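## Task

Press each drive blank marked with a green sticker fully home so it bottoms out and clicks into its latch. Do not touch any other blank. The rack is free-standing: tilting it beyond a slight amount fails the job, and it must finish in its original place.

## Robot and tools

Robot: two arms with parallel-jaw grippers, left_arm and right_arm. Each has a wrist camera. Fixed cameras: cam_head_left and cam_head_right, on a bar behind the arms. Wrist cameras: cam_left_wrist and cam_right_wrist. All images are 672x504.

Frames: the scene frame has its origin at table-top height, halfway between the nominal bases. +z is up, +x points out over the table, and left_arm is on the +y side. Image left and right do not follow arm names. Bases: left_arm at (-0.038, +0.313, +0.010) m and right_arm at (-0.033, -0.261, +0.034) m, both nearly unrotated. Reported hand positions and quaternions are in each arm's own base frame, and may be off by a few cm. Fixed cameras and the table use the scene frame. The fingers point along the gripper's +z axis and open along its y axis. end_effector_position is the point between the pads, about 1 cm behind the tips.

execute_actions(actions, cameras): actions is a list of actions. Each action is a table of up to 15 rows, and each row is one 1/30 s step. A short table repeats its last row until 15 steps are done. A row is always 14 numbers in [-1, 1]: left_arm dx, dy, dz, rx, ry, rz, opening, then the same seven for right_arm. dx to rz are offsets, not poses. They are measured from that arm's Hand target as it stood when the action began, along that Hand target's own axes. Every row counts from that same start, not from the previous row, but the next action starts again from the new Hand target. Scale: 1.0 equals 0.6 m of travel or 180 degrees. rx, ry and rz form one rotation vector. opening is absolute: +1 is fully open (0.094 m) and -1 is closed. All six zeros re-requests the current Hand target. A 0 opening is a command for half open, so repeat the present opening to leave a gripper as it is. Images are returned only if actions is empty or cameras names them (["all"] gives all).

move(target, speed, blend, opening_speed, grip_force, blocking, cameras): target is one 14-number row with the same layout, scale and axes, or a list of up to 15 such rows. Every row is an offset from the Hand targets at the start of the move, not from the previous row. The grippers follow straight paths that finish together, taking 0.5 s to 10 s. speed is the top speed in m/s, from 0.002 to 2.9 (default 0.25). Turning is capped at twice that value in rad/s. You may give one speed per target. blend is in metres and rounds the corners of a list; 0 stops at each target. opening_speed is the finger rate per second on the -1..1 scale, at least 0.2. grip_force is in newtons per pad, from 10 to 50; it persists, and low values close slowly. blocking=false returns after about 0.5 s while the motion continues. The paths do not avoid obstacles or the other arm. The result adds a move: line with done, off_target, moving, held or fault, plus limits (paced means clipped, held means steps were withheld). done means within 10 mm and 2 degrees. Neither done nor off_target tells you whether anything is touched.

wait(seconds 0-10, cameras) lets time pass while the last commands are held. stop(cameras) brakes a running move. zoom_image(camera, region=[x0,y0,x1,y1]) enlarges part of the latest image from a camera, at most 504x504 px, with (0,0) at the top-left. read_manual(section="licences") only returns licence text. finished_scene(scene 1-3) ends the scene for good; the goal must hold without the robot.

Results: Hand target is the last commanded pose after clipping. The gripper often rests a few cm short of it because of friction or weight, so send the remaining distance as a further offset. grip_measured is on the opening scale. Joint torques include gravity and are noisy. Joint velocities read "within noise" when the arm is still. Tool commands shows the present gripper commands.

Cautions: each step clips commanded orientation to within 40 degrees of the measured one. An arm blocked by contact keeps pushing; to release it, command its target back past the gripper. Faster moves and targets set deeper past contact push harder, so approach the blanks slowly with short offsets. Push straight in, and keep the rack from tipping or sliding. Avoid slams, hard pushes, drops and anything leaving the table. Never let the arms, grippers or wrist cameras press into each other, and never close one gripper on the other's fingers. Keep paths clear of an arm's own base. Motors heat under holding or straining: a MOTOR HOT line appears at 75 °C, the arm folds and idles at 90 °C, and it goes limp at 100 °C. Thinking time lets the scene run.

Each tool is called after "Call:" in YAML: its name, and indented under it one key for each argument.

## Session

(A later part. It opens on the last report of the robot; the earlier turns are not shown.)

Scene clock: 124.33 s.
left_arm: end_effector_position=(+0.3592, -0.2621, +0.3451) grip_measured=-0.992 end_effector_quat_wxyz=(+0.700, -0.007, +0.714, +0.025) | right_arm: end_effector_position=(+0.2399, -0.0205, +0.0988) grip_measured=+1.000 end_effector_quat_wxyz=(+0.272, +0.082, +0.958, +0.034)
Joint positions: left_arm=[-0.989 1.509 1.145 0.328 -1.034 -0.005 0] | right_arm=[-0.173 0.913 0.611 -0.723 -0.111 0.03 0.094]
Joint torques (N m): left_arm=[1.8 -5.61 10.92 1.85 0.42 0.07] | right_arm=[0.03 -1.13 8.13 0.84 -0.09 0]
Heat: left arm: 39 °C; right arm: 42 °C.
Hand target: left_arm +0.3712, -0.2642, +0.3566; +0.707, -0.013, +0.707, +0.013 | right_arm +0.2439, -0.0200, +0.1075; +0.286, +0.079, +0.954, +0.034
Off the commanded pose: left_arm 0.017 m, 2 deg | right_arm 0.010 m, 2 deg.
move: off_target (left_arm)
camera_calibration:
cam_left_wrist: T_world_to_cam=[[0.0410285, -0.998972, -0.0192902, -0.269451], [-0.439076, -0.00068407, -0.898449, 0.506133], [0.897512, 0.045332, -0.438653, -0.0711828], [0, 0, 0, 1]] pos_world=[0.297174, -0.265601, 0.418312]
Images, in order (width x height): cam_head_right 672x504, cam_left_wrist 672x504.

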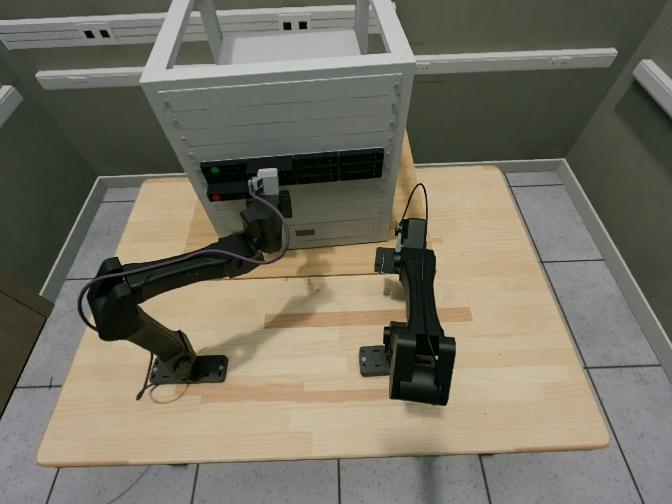

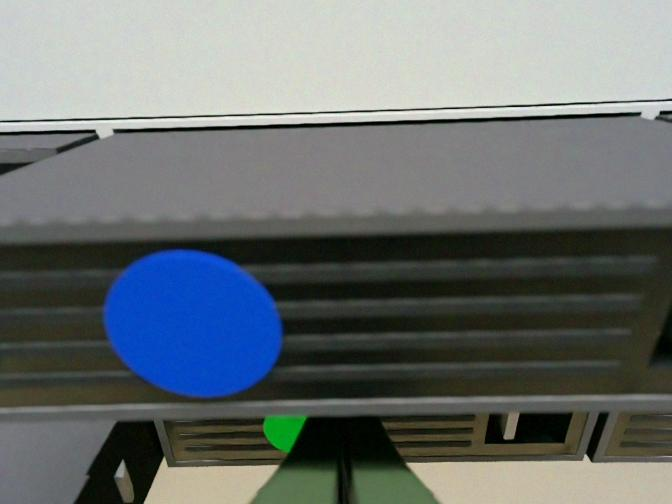

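Call:
move:
  target:
    - [0.0, 0, -0.15, 0, 0, 0, -1, 0, 0, 0, 0, 0, 0, 1]
  speed: 0.12
  cameras: ["cam_left_wrist", "cam_head_right", "cam_head_left"]

Scene clock: 127.20 s.
left_arm: end_effector_position=(+0.2838, -0.2782, +0.3471) grip_measured=-0.992 end_effector_quat_wxyz=(+0.704, +0.001, +0.710, +0.014) | right_arm: end_effector_position=(+0.2399, -0.0205, +0.0988) grip_measured=+1.000 end_effector_quat_wxyz=(+0.272, +0.082, +0.958, +0.034)
Joint positions: left_arm=[-1.222 1.415 1.06 0.328 -1.24 -0.005 0] | right_arm=[-0.173 0.913 0.611 -0.723 -0.111 0.03 0.094]
Joint torques (N m): left_arm=[-0.12 -9.81 6.74 1.51 -0.15 0.07] | right_arm=[0.03 -1.18 8.14 0.85 -0.06 -0.01]
Heat: left arm: 39 °C; right arm: 42 °C.
Hand target: left_arm +0.2813, -0.2675, +0.3566; +0.707, -0.013, +0.707, +0.013 | right_arm +0.2439, -0.0200, +0.1075; +0.286, +0.079, +0.954, +0.034
Off the commanded pose: left_arm 0.015 m, 2 deg | right_arm 0.010 m, 2 deg.
move: off_target (left_arm)
camera_calibration:
cam_left_wrist: T_world_to_cam=[[0.0143321, -0.999797, -0.0141319, -0.276837], [-0.430075, 0.00659532, -0.902769, 0.4758], [0.902679, 0.0190164, -0.429894, -0.0137017], [0, 0, 0, 1]] pos_world=[0.220966, -0.279659, 0.419735]
Images, in order (width x height): cam_head_left 672x504, cam_head_right 672x504, cam_left_wrist 672x504.

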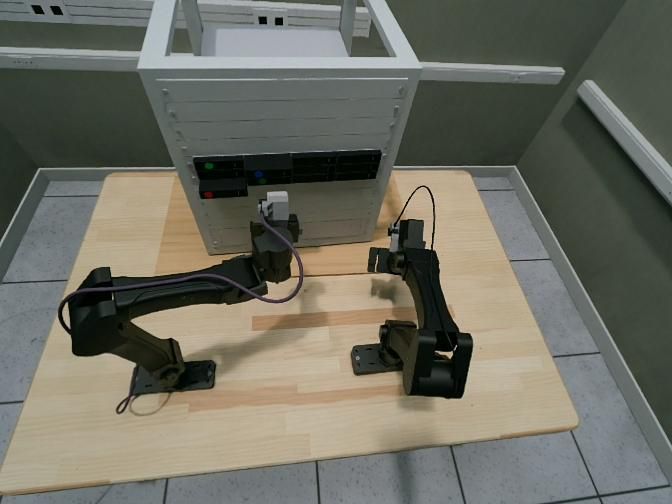

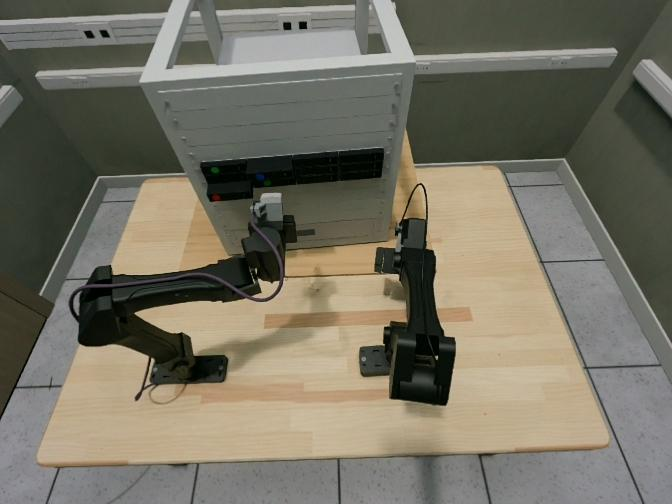

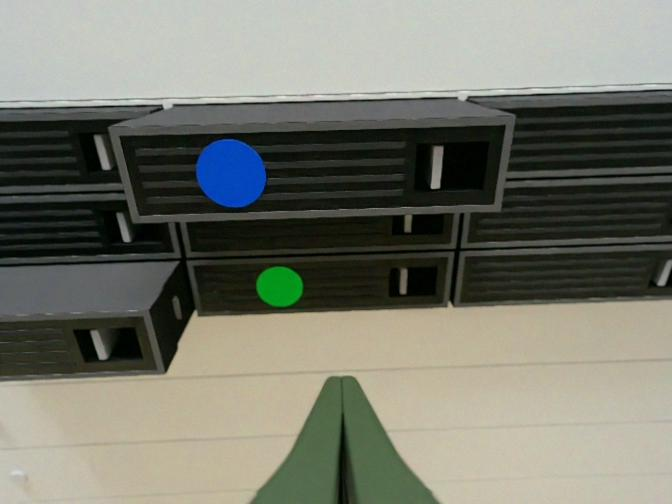

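Call:
move:
  target:
    - [0, 0, 0, 0, 0, 0, -1, -0.1918, 0.2983, -0.2724, -0.0299, -0.3129, -0.0578, -1]
  speed: 0.2
  opening_speed: 1.0
  cameras: ["cam_right_wrist", "cam_head_right", "cam_head_left"]

Scene clock: 138.37 s.
left_arm: end_effector_position=(+0.2838, -0.2781, +0.3471) grip_measured=-0.992 end_effector_quat_wxyz=(+0.704, +0.001, +0.710, +0.014) | right_arm: end_effector_position=(+0.2711, +0.1380, +0.3154) grip_measured=-0.978 end_effector_quat_wxyz=(+0.696, -0.026, +0.717, +0.009)
Joint positions: left_arm=[-1.222 1.415 1.06 0.328 -1.241 -0.005 0] | right_arm=[0.95 0.8 0.625 0.125 0.9 0.015 0.001]
Joint torques (N m): left_arm=[-0.05 -9.66 6.74 1.46 -0.14 0.07] | right_arm=[-0.24 0.02 7.66 1.57 0.11 -0.1]
Heat: left arm: 39 °C; right arm: 43 °C.
Hand target: left_arm +0.2813, -0.2675, +0.3566; +0.707, -0.013, +0.707, +0.013 | right_arm +0.2722, +0.1335, +0.3257; +0.707, -0.011, +0.707, +0.011
Off the commanded pose: left_arm 0.014 m, 2 deg | right_arm 0.011 m, 2 deg.
move: off_target (left_arm, right_arm)
camera_calibration:
cam_right_wrist: T_world_to_cam=[[0.0444533, -0.997882, 0.0474845, 0.109164], [-0.443247, -0.0622979, -0.894232, 0.448588], [0.895296, 0.0187041, -0.445078, -0.0109681], [0, 0, 0, 1]] pos_world=[0.203802, 0.137084, 0.391076]
Images, in order (width x height): cam_head_left 672x504, cam_head_right 672x504, cam_right_wrist 672x504.

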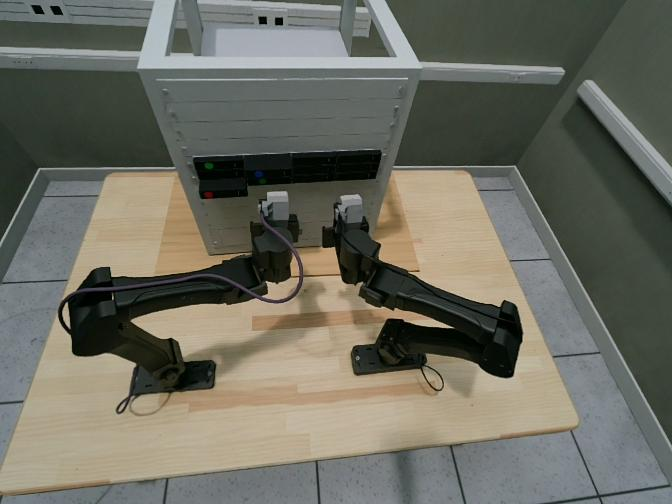

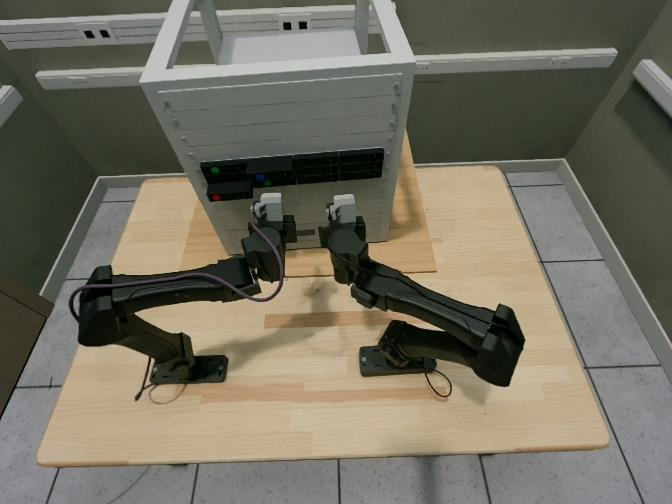

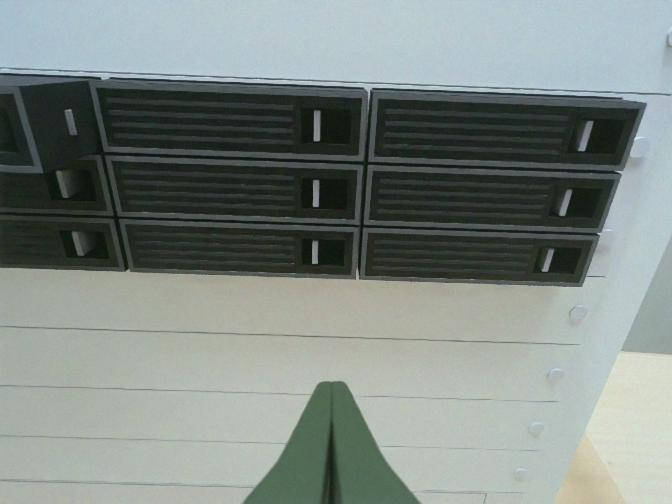

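Call:
zoom_image:
  camera: "cam_head_left"
  region: [240, 150, 400, 270]

Call:
zoom_image:
  camera: "cam_head_right"
  region: [240, 150, 400, 270]

Scaled by 3.150.

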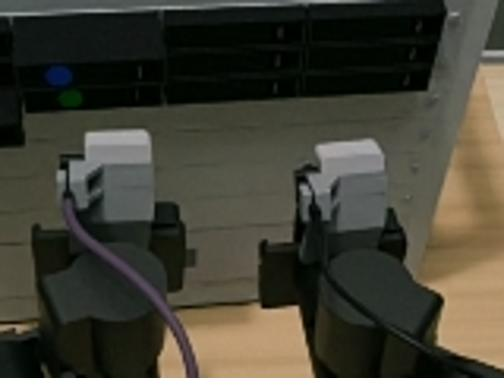

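Scaled by 3.150.

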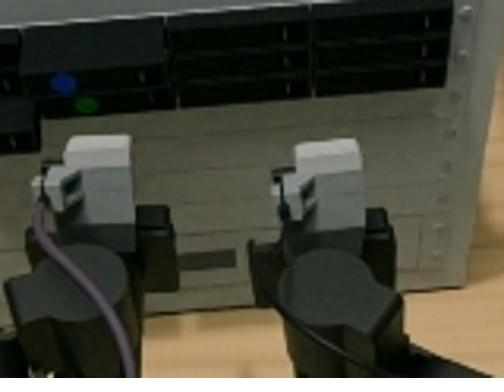

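Call:
finished_scene:
  scene: 1

The scene is finished: the task was done.


## Next scene

Press each drive blank marked with a red sticker fully home so it bottoms out and clicks into its latch. Do not touch any other blank. The rack is free-standing: tilting it beyond a slight amount fails the job, and it must finish in its original place.

Call:
execute_actions:
  actions: []

Call:
zoom_image:
  camera: "cam_head_left"
  region: [180, 130, 400, 220]

Call:
zoom_image:
  camera: "cam_head_right"
  region: [180, 130, 400, 220]

Scene clock: 0.00 s.
left_arm: end_effector_position=(+0.2882, -0.1685, +0.2324) grip_measured=+1.000 end_effector_quat_wxyz=(+0.497, +0.013, +0.832, -0.245) | right_arm: end_effector_position=(+0.2984, +0.1112, +0.2237) grip_measured=+1.000 end_effector_quat_wxyz=(+0.547, +0.131, +0.756, +0.333)
Joint positions: left_arm=[-0.591 0.877 0.668 -0.19 -0.11 -0.488 0.094] | right_arm=[0.326 0.715 0.383 0.153 -0.049 0.709 0.094]
Joint velocities: within noise
Joint torques (N m): no reading
Motor temperatures (°C): left_arm=[31 32 33 29 33 30 32] | right_arm=[31 34 36 32 30 31 32]
Heat: left arm: 33 °C; right arm: 36 °C.
Hand target: left_arm +0.2889, -0.1667, +0.2427; +0.507, +0.010, +0.825, -0.248 | right_arm +0.2980, +0.1125, +0.2361; +0.558, +0.126, +0.747, +0.339
Tool commands: left_gripper/opening=+1.0 right_gripper/opening=+1.0
camera_calibration:
cam_left_wrist: T_world_to_cam=[[-0.264607, -0.876873, 0.401345, -0.164426], [-0.805797, -0.0275939, -0.591549, 0.403584], [0.529788, -0.47993, -0.699279, 0.0170053], [0, 0, 0, 1]] pos_world=[0.272689, -0.124883, 0.316623]
cam_right_wrist: T_world_to_cam=[[0.170033, -0.758659, -0.628908, 0.172806], [-0.712246, 0.34644, -0.610479, 0.348355], [0.681024, 0.551739, -0.481446, -0.0629449], [0, 0, 0, 1]] pos_world=[0.261599, 0.0451462, 0.291039]

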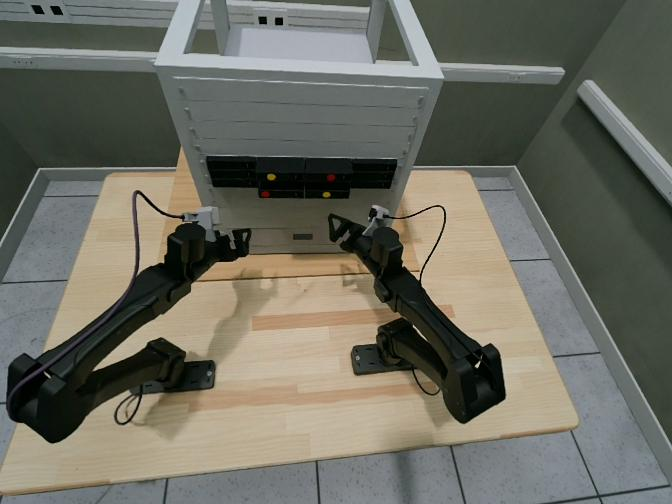

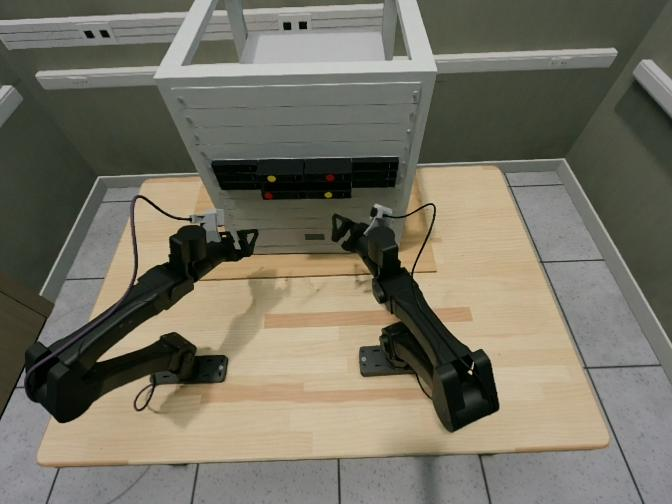

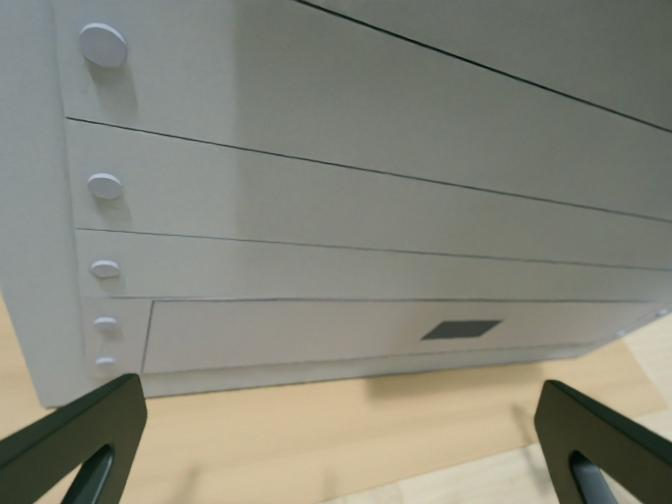

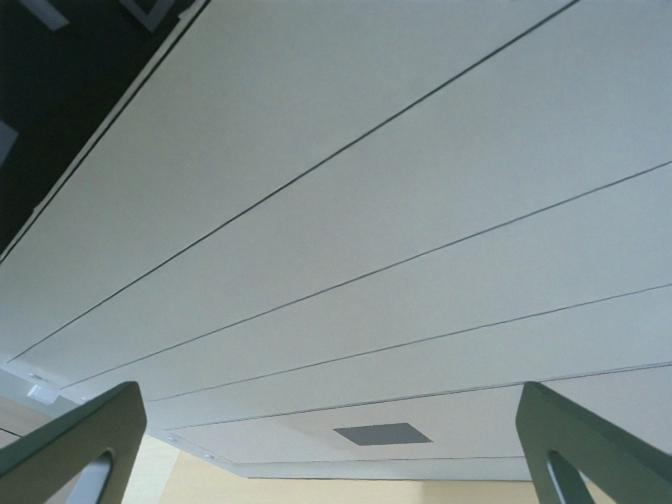

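Scaled by 2.291.

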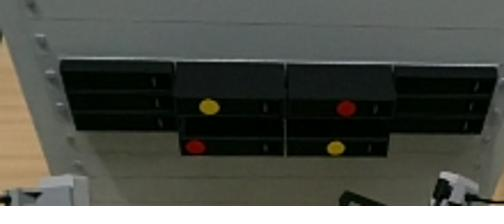

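Scaled by 2.291.

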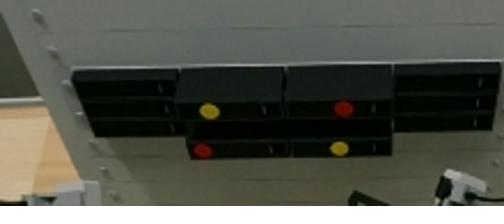

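Call:
move:
  target:
    - [-0.0483, -0.1222, -0.0165, -0.0534, -0.1331, 0.1233, -1, -0.0259, 0.0933, -0.0685, 0.0467, -0.0686, -0.2208, -1]
    - [-0.1135, -0.2590, 0.0170, -0.0534, -0.1331, 0.1233, -1, -0.1238, 0.2271, -0.0475, 0.0467, -0.0686, -0.2208, -1]
  speed: 0.25
  blend: [0.02, 0]
  opening_speed: 1.0
  cameras: ["cam_left_wrist", "cam_right_wrist", "cam_head_left"]

Scene clock: 18.63 s.
left_arm: end_effector_position=(+0.2862, -0.2924, +0.3451) grip_measured=-0.992 end_effector_quat_wxyz=(+0.694, +0.091, +0.711, -0.070) | right_arm: end_effector_position=(+0.2739, +0.1641, +0.3732) grip_measured=-0.978 end_effector_quat_wxyz=(+0.702, -0.063, +0.706, +0.063)
Joint positions: left_arm=[-1.16 1.315 0.991 0.28 -0.932 -0.009 0] | right_arm=[0.935 0.858 0.843 0.008 0.757 0.006 0.001]
Joint torques (N m): left_arm=[0.02 -4.97 9.76 1.95 -0.2 0.11] | right_arm=[0.44 -0.29 10.06 0.89 0.08 -0.06]
Heat: left arm: 35 °C; right arm: 38 °C.
Hand target: left_arm +0.2887, -0.2914, +0.3583; +0.703, +0.074, +0.703, -0.074 | right_arm +0.2717, +0.1608, +0.3841; +0.704, -0.061, +0.705, +0.060
Off the commanded pose: left_arm 0.013 m, 2 deg | right_arm 0.012 m, 0 deg.
move: off_target (left_arm, right_arm)
camera_calibration:
cam_left_wrist: T_world_to_cam=[[-0.230558, -0.972852, -0.0200672, -0.211135], [-0.429501, 0.12025, -0.895024, 0.505516], [0.873139, -0.197736, -0.445565, -0.0660196], [0, 0, 0, 1]] pos_world=[0.226085, -0.279245, 0.418796]
cam_right_wrist: T_world_to_cam=[[0.170919, -0.985032, 0.0223104, 0.105052], [-0.4128, -0.0921513, -0.906148, 0.504168], [0.894641, 0.145668, -0.422372, -0.0173148], [0, 0, 0, 1]] pos_world=[0.205656, 0.152461, 0.447194]
Images, in order (width x height): cam_head_left 672x504, cam_left_wrist 672x504, cam_right_wrist 672x504.

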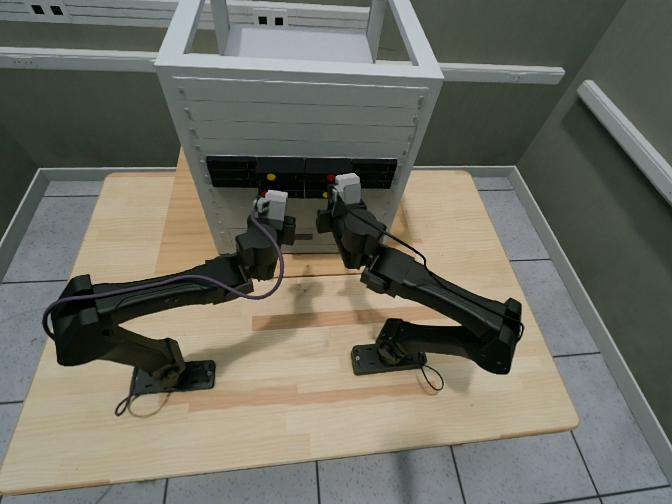

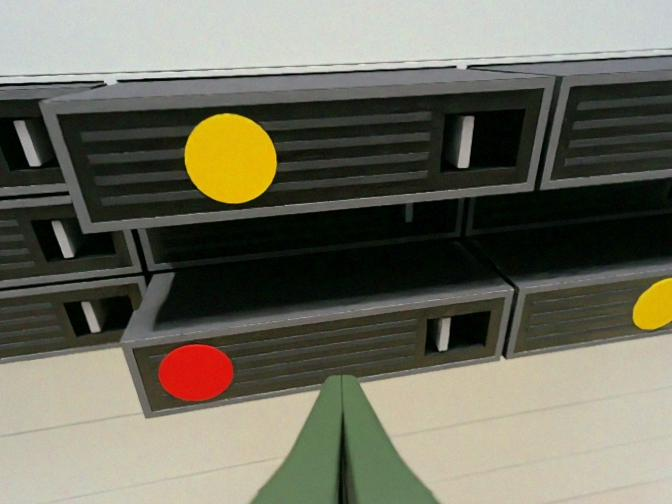

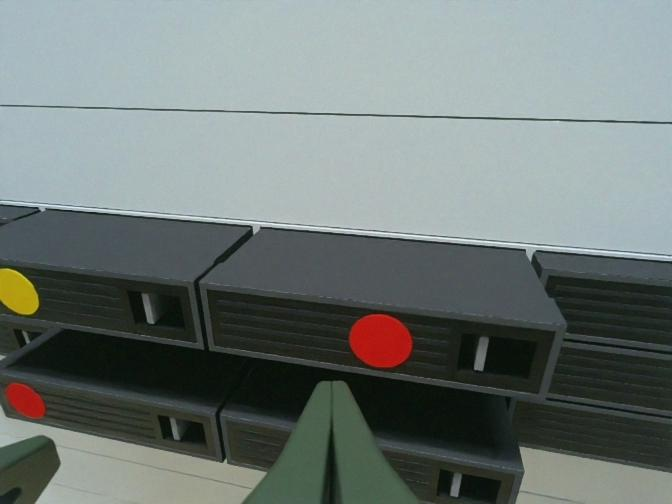

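Call:
move:
  target:
    - [0.0013, 0.0192, 0.1092, 0, 0, 0, -1, -0.0132, 0, 0, 0, 0, 0, -1]
  speed: 0.05
  cameras: ["cam_left_wrist", "cam_right_wrist", "cam_head_left"]

Scene clock: 30.53 s.
left_arm: end_effector_position=(+0.3421, -0.2901, +0.3399) grip_measured=-0.992 end_effector_quat_wxyz=(+0.689, +0.087, +0.718, -0.056) | right_arm: end_effector_position=(+0.2743, +0.1638, +0.3796) grip_measured=-0.978 end_effector_quat_wxyz=(+0.702, -0.063, +0.707, +0.062)
Joint positions: left_arm=[-0.996 1.427 1.079 0.284 -0.794 -0.006 0] | right_arm=[0.933 0.866 0.874 -0.018 0.757 0.006 0.001]
Joint torques (N m): left_arm=[2.11 -4.45 10.97 2.35 0.34 0.09] | right_arm=[0.49 -0.23 10.44 0.9 0.06 -0.06]
Heat: left arm: 36 °C; right arm: 39 °C.
Hand target: left_arm +0.3552, -0.2938, +0.3575; +0.703, +0.074, +0.703, -0.074 | right_arm +0.2717, +0.1608, +0.3920; +0.704, -0.061, +0.705, +0.060
Off the commanded pose: left_arm 0.022 m, 3 deg | right_arm 0.013 m, 0 deg.
move: off_target (left_arm, right_arm)
camera_calibration:
cam_left_wrist: T_world_to_cam=[[-0.205804, -0.978021, -0.0334772, -0.201455], [-0.446726, 0.124331, -0.88599, 0.528574], [0.870679, -0.167385, -0.462494, -0.101226], [0, 0, 0, 1]] pos_world=[0.282802, -0.279689, 0.41475]
cam_right_wrist: T_world_to_cam=[[0.169093, -0.985299, 0.0243579, 0.104236], [-0.414558, -0.0935224, -0.905205, 0.510364], [0.894175, 0.142966, -0.424277, -0.013539], [0, 0, 0, 1]] pos_world=[0.206056, 0.15237, 0.453701]
Images, in order (width x height): cam_head_left 672x504, cam_left_wrist 672x504, cam_right_wrist 672x504.

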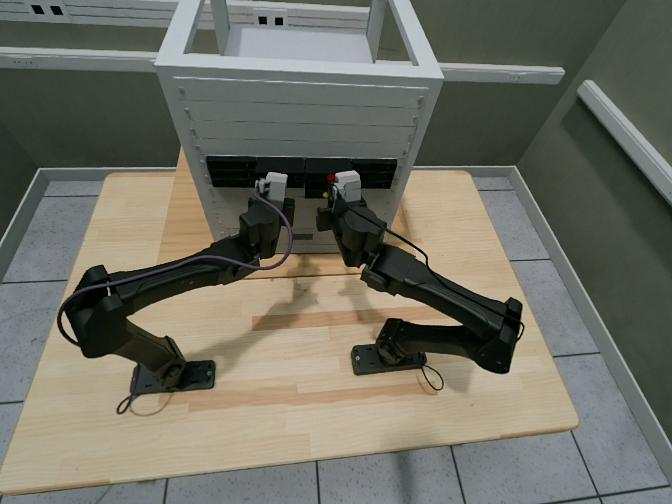

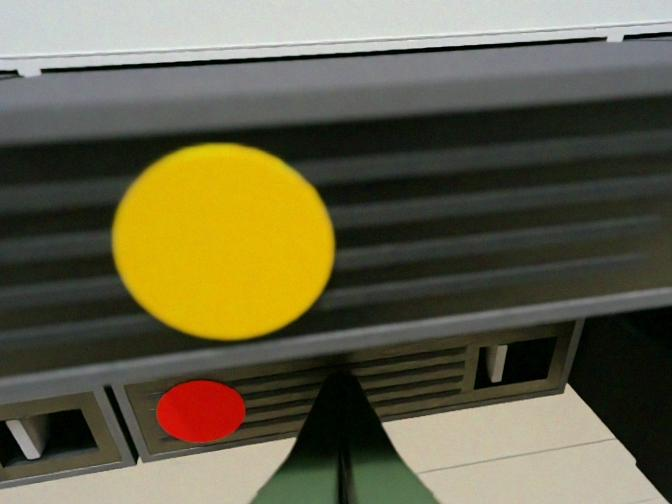

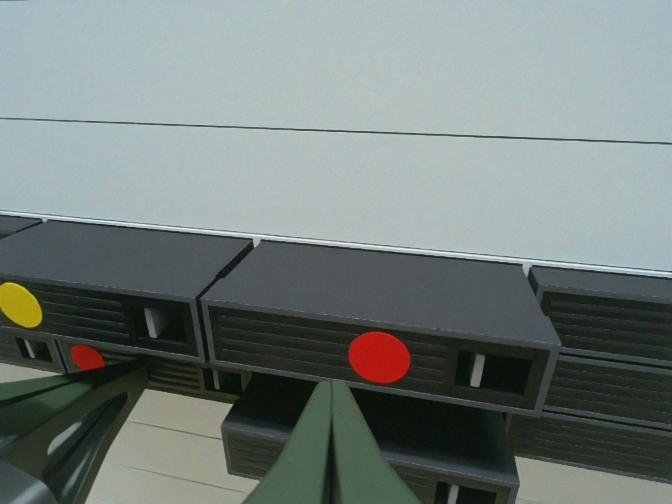

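Call:
move:
  target:
    - [0, -0.0231, -0.1313, 0, 0, 0, -1, -0.005, -0.0242, 0.1107, 0, 0, 0, -1]
  speed: 0.055
  cameras: ["cam_left_wrist", "cam_right_wrist"]

Scene clock: 37.67 s.
left_arm: end_effector_position=(+0.2777, -0.3013, +0.3435) grip_measured=-0.992 end_effector_quat_wxyz=(+0.694, +0.093, +0.711, -0.066) | right_arm: end_effector_position=(+0.3363, +0.1576, +0.3643) grip_measured=-0.978 end_effector_quat_wxyz=(+0.678, -0.073, +0.730, +0.042)
Joint positions: left_arm=[-1.202 1.337 1.004 0.284 -0.976 -0.006 0] | right_arm=[0.675 1.034 0.949 -0.003 0.512 0.006 0.001]
Joint torques (N m): left_arm=[-0.35 -9.16 6.89 1.83 -0.12 0.04] | right_arm=[-0.65 -1.44 10.88 1.77 -0.18 -0.06]
Motor temperatures (°C): left_arm=[31 32 35 34 33 30 33] | right_arm=[30 34 41 35 30 31 34]
Heat: left arm: 35 °C; right arm: 41 °C.
Hand target: left_arm +0.2753, -0.2909, +0.3575; +0.703, +0.074, +0.703, -0.074 | right_arm +0.3396, +0.1578, +0.3949; +0.704, -0.061, +0.705, +0.060
Off the commanded pose: left_arm 0.018 m, 3 deg | right_arm 0.031 m, 5 deg.
move: off_target (left_arm, right_arm)
camera_calibration:
cam_left_wrist: T_world_to_cam=[[-0.228234, -0.973197, -0.0282435, -0.219672], [-0.429438, 0.126662, -0.89417, 0.503109], [0.873781, -0.191951, -0.446836, -0.0590195], [0, 0, 0, 1]] pos_world=[0.217488, -0.288838, 0.417289]
cam_right_wrist: T_world_to_cam=[[0.159844, -0.985258, 0.0609577, 0.0778928], [-0.471528, -0.130458, -0.872148, 0.53465], [0.867244, 0.110664, -0.48543, -0.0383121], [0, 0, 0, 1]] pos_world=[0.272878, 0.150734, 0.442948]
Images, in order (width x height): cam_left_wrist 672x504, cam_right_wrist 672x504.

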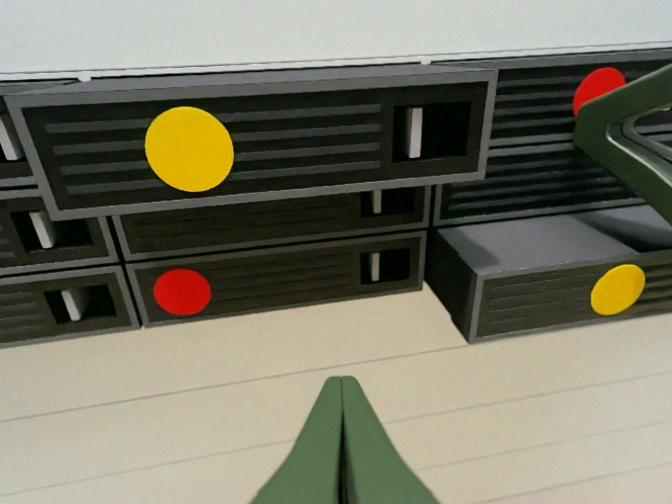

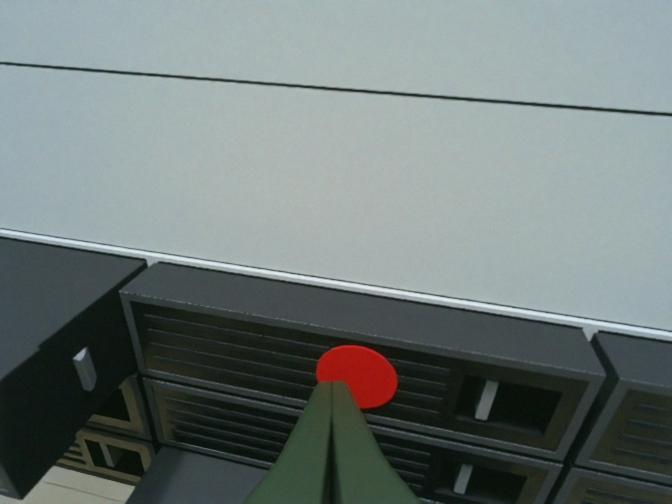

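Call:
move:
  target: [0,0,0,0,0,0,-1,-0.00833,0.00427,-0.01954,0,0,0,-1]
  speed: 0.08
  cameras: ["cam_right_wrist"]

Scene clock: 43.30 s.
left_arm: end_effector_position=(+0.2777, -0.3013, +0.3435) grip_measured=-0.992 end_effector_quat_wxyz=(+0.694, +0.093, +0.711, -0.066) | right_arm: end_effector_position=(+0.3329, +0.1637, +0.3695) grip_measured=-0.978 end_effector_quat_wxyz=(+0.681, -0.077, +0.726, +0.050)
Joint positions: left_arm=[-1.202 1.337 1.004 0.284 -0.976 -0.006 0] | right_arm=[0.697 1.034 0.96 -0.003 0.517 0.006 0.001]
Joint torques (N m): left_arm=[-0.27 -9.09 7.16 1.89 -0.21 0.07] | right_arm=[0.54 -3.73 10.7 1.44 0.08 -0.07]
Heat: left arm: 35 °C; right arm: 40 °C.
Hand target: left_arm +0.2753, -0.2909, +0.3575; +0.703, +0.074, +0.703, -0.074 | right_arm +0.3276, +0.1583, +0.3999; +0.704, -0.061, +0.705, +0.060
Off the commanded pose: left_arm 0.018 m, 3 deg | right_arm 0.031 m, 4 deg.
move: off_target (left_arm, right_arm)
camera_calibration:
cam_right_wrist: T_world_to_cam=[[0.174907, -0.982983, 0.0561371, 0.0803771], [-0.461913, -0.132275, -0.877006, 0.537193], [0.869508, 0.127464, -0.477188, -0.0400164], [0, 0, 0, 1]] pos_world=[0.268872, 0.155167, 0.447514]
Images, in order (width x height): cam_right_wrist 672x504.

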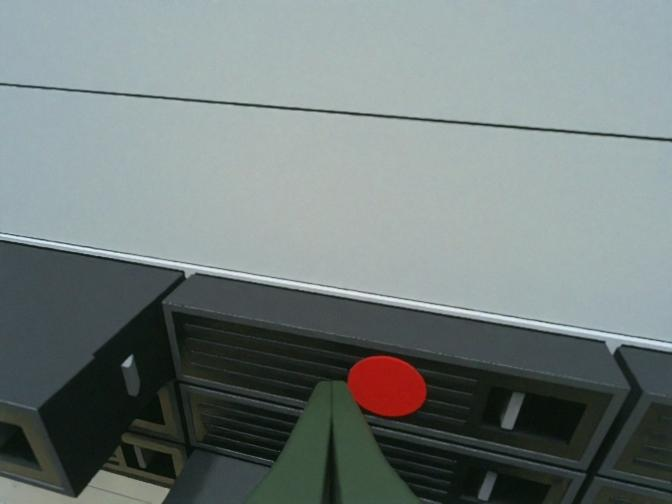

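Call:
zoom_image:
  camera: "cam_right_wrist"
  region: [150, 250, 672, 504]

Call:
zoom_image:
  camera: "cam_right_wrist"
  region: [520, 320, 672, 500]

Region (150, 250, 672, 504) is 522x254 pixels. A region can be at most 504 by 504 pixels.

Scaled by 2.800.

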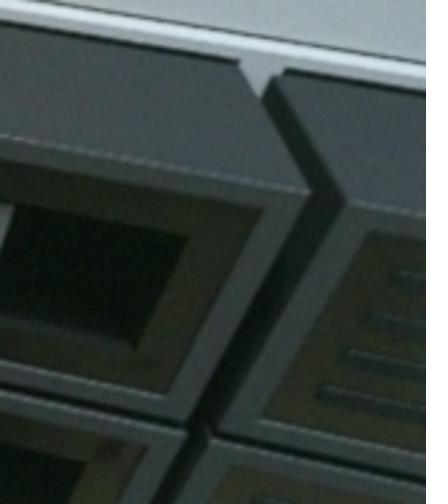

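Call:
move:
  target: [0,0,0,0,0,0,-1,-0.025,0.00213,-0.00977,0,0,0,-1]
  speed: 0.08
  cameras: ["cam_right_wrist"]

Scene clock: 51.93 s.
left_arm: end_effector_position=(+0.2777, -0.3013, +0.3435) grip_measured=-0.992 end_effector_quat_wxyz=(+0.694, +0.093, +0.711, -0.066) | right_arm: end_effector_position=(+0.3293, +0.1628, +0.3969) grip_measured=-0.978 end_effector_quat_wxyz=(+0.697, -0.064, +0.712, +0.057)
Joint positions: left_arm=[-1.202 1.337 1.004 0.284 -0.976 -0.006 0] | right_arm=[0.711 1.034 1.024 -0.016 0.538 0.006 0.001]
Joint torques (N m): left_arm=[-0.38 -9.03 6.98 1.85 -0.14 0.11] | right_arm=[0.47 -3.48 10.37 1.01 0.09 -0.06]
Heat: left arm: 35 °C; right arm: 41 °C.
Hand target: left_arm +0.2753, -0.2909, +0.3575; +0.703, +0.074, +0.703, -0.074 | right_arm +0.3216, +0.1586, +0.4150; +0.704, -0.061, +0.705, +0.060
Off the commanded pose: left_arm 0.018 m, 3 deg | right_arm 0.020 m, 1 deg.
move: off_target (left_arm, right_arm)
camera_calibration:
cam_right_wrist: T_world_to_cam=[[0.166103, -0.98561, 0.031342, 0.0918357], [-0.427778, -0.100657, -0.898262, 0.551559], [0.888491, 0.135796, -0.438342, -0.0467862], [0, 0, 0, 1]] pos_world=[0.26226, 0.152386, 0.472058]
Images, in order (width x height): cam_right_wrist 672x504.

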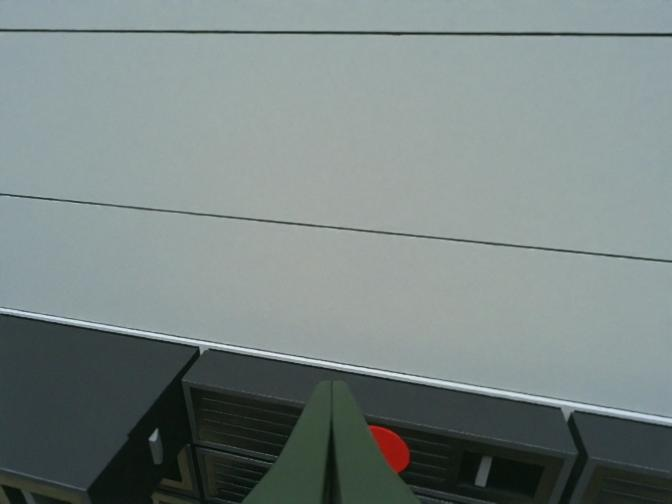

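Call:
move:
  target: [0,0,0,0,0,0,-1,0.0325,0,0,0,0,0,-1]
  speed: 0.06
  cameras: ["cam_right_wrist"]

Scene clock: 54.40 s.
left_arm: end_effector_position=(+0.2777, -0.3013, +0.3435) grip_measured=-0.992 end_effector_quat_wxyz=(+0.694, +0.093, +0.711, -0.066) | right_arm: end_effector_position=(+0.3267, +0.1604, +0.3841) grip_measured=-0.978 end_effector_quat_wxyz=(+0.690, -0.068, +0.718, +0.053)
Joint positions: left_arm=[-1.202 1.337 1.004 0.284 -0.976 -0.006 0] | right_arm=[0.711 1.014 0.983 -0.016 0.539 0.006 0.001]
Joint torques (N m): left_arm=[-0.16 -9.37 6.95 1.88 -0.15 0.09] | right_arm=[0.55 -3.29 6.68 1.59 0.11 -0.04]
Heat: left arm: 35 °C; right arm: 41 °C.
Hand target: left_arm +0.2753, -0.2909, +0.3575; +0.703, +0.074, +0.703, -0.074 | right_arm +0.3216, +0.1586, +0.3955; +0.704, -0.061, +0.705, +0.060
Off the commanded pose: left_arm 0.018 m, 3 deg | right_arm 0.013 m, 3 deg.
move: off_target (left_arm, right_arm)
camera_calibration:
cam_right_wrist: T_world_to_cam=[[0.165559, -0.985285, 0.0424745, 0.0861264], [-0.442444, -0.112698, -0.889687, 0.542077], [0.881381, 0.128503, -0.454592, -0.0400331], [0, 0, 0, 1]] pos_world=[0.260864, 0.151094, 0.460422]
Images, in order (width x height): cam_right_wrist 672x504.

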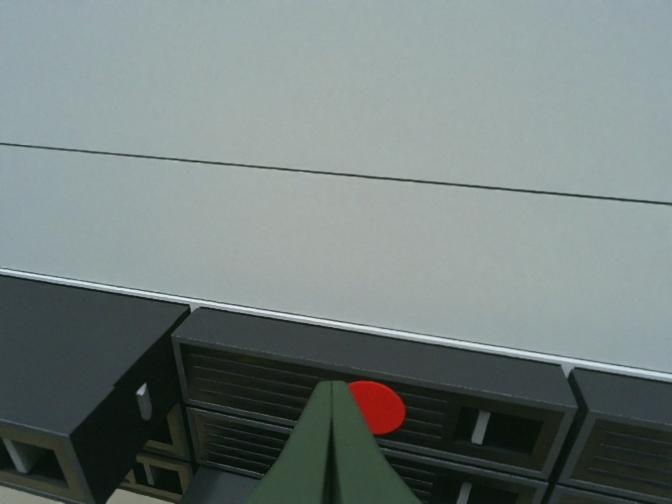

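Call:
move:
  target: [0,0,0,0,0,0,-1,0,-0.00996,0.0456,0,0,0,-1]
  speed: 0.05
  cameras: ["cam_right_wrist"]

Scene clock: 56.90 s.
left_arm: end_effector_position=(+0.2777, -0.3013, +0.3435) grip_measured=-0.992 end_effector_quat_wxyz=(+0.694, +0.093, +0.711, -0.066) | right_arm: end_effector_position=(+0.3372, +0.1584, +0.3802) grip_measured=-0.978 end_effector_quat_wxyz=(+0.688, -0.072, +0.720, +0.056)
Joint positions: left_arm=[-1.202 1.337 1.004 0.284 -0.976 -0.006 0] | right_arm=[0.662 1.036 0.983 0 0.479 0.006 0.001]
Joint torques (N m): left_arm=[-0.25 -9.18 6.99 1.89 -0.14 0.02] | right_arm=[-1.91 1.07 9.48 1.88 -0.19 -0.05]
Heat: left arm: 35 °C; right arm: 41 °C.
Hand target: left_arm +0.2753, -0.2909, +0.3575; +0.703, +0.074, +0.703, -0.074 | right_arm +0.3496, +0.1573, +0.3955; +0.704, -0.061, +0.705, +0.060
Off the commanded pose: left_arm 0.018 m, 3 deg | right_arm 0.020 m, 3 deg.
move: off_target (left_arm, right_arm)
camera_calibration:
cam_right_wrist: T_world_to_cam=[[0.17633, -0.983412, 0.0425316, 0.0786163], [-0.446695, -0.118448, -0.886811, 0.54425], [0.877138, 0.137373, -0.460172, -0.048583], [0, 0, 0, 1]] pos_world=[0.271866, 0.148452, 0.456947]
Images, in order (width x height): cam_right_wrist 672x504.

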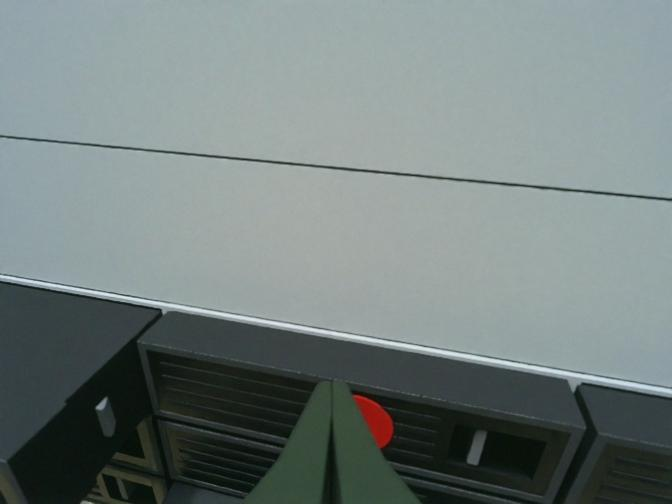

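Call:
move:
  target: [0,0,0,0,0,0,-1,0,0.0302,-0.1384,0,0,0,-1]
  speed: 0.15
  cameras: ["all"]

Scene clock: 60.07 s.
left_arm: end_effector_position=(+0.2777, -0.3013, +0.3435) grip_measured=-0.992 end_effector_quat_wxyz=(+0.694, +0.093, +0.711, -0.066) | right_arm: end_effector_position=(+0.2660, +0.1633, +0.4039) grip_measured=-0.978 end_effector_quat_wxyz=(+0.711, -0.052, +0.697, +0.074)
Joint positions: left_arm=[-1.202 1.337 1.004 0.284 -0.976 -0.006 0] | right_arm=[0.972 0.863 0.938 -0.043 0.793 0.005 0.001]
Joint torques (N m): left_arm=[-0.21 -9.14 7.15 1.9 -0.16 0.07] | right_arm=[0.53 -0.55 6.09 0.87 0.05 -0.06]
Heat: left arm: 35 °C; right arm: 40 °C.
Hand target: left_arm +0.2753, -0.2909, +0.3575; +0.703, +0.074, +0.703, -0.074 | right_arm +0.2647, +0.1611, +0.3955; +0.704, -0.061, +0.705, +0.060
Off the commanded pose: left_arm 0.018 m, 3 deg | right_arm 0.009 m, 2 deg.
move: off_target (left_arm)
camera_calibration:
cam_left_wrist: T_world_to_cam=[[-0.228234, -0.973197, -0.0282435, -0.219672], [-0.429438, 0.126662, -0.89417, 0.503109], [0.873781, -0.191951, -0.446836, -0.0590195], [0, 0, 0, 1]] pos_world=[0.217488, -0.288838, 0.417289]
cam_right_wrist: T_world_to_cam=[[0.17129, -0.985209, -0.00482046, 0.115759], [-0.391882, -0.0636425, -0.917812, 0.523026], [0.903929, 0.159101, -0.396987, -0.0120765], [0, 0, 0, 1]] pos_world=[0.196052, 0.149254, 0.475803]

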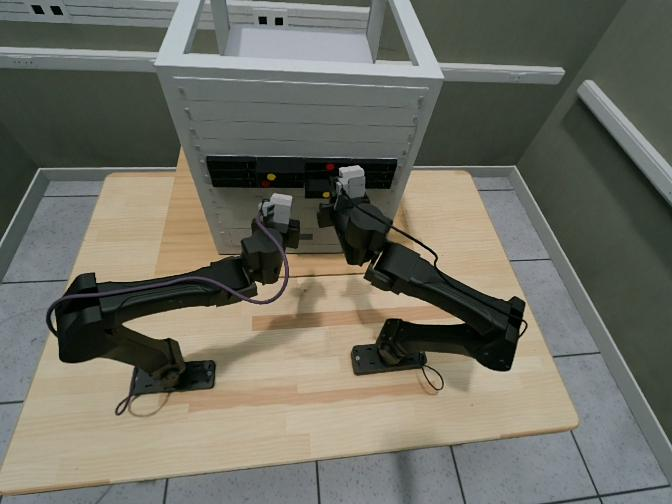

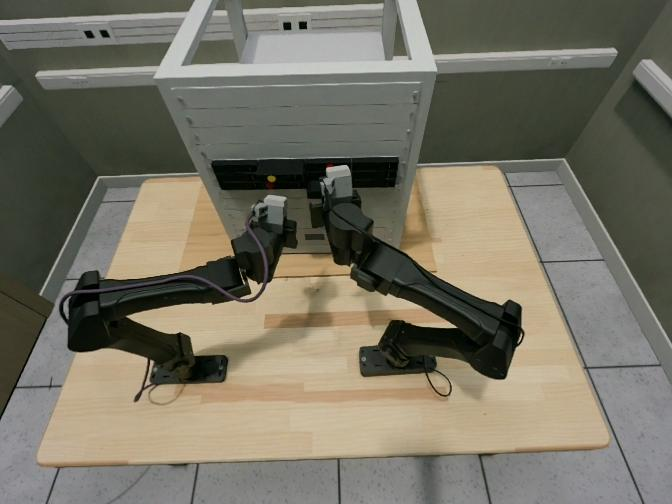

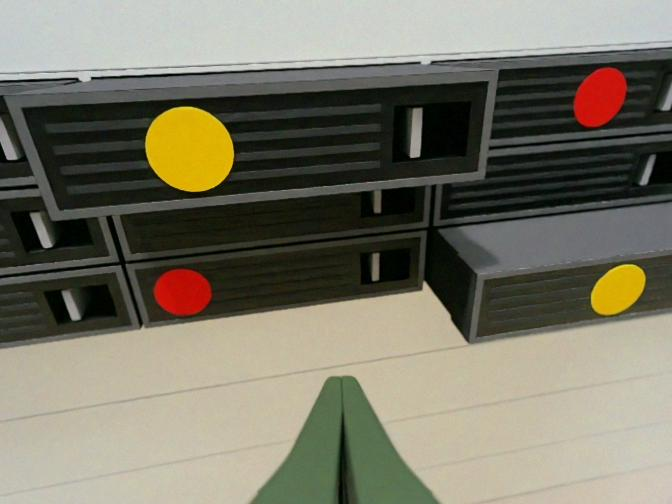

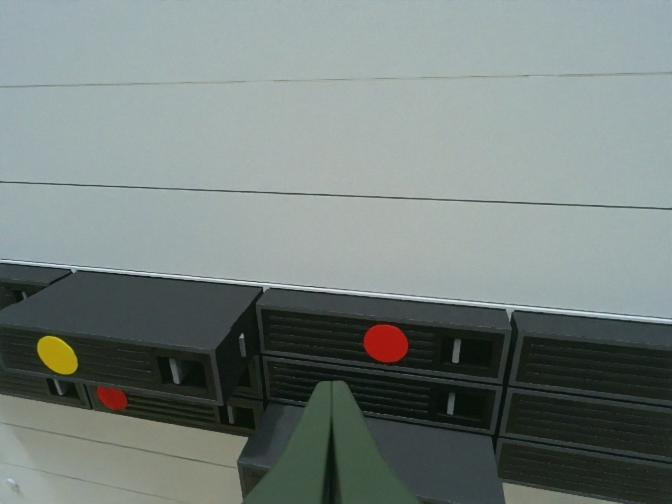

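Call:
zoom_image:
  camera: "cam_right_wrist"
  region: [230, 260, 672, 504]

Scaled by 1.140.

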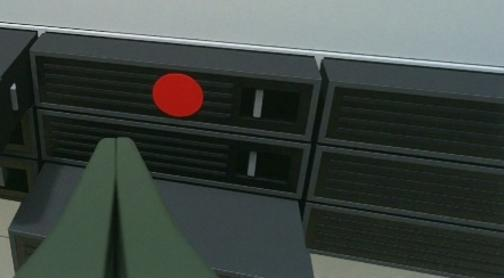

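Call:
finished_scene:
  scene: 2

The scene is finished: the task was done.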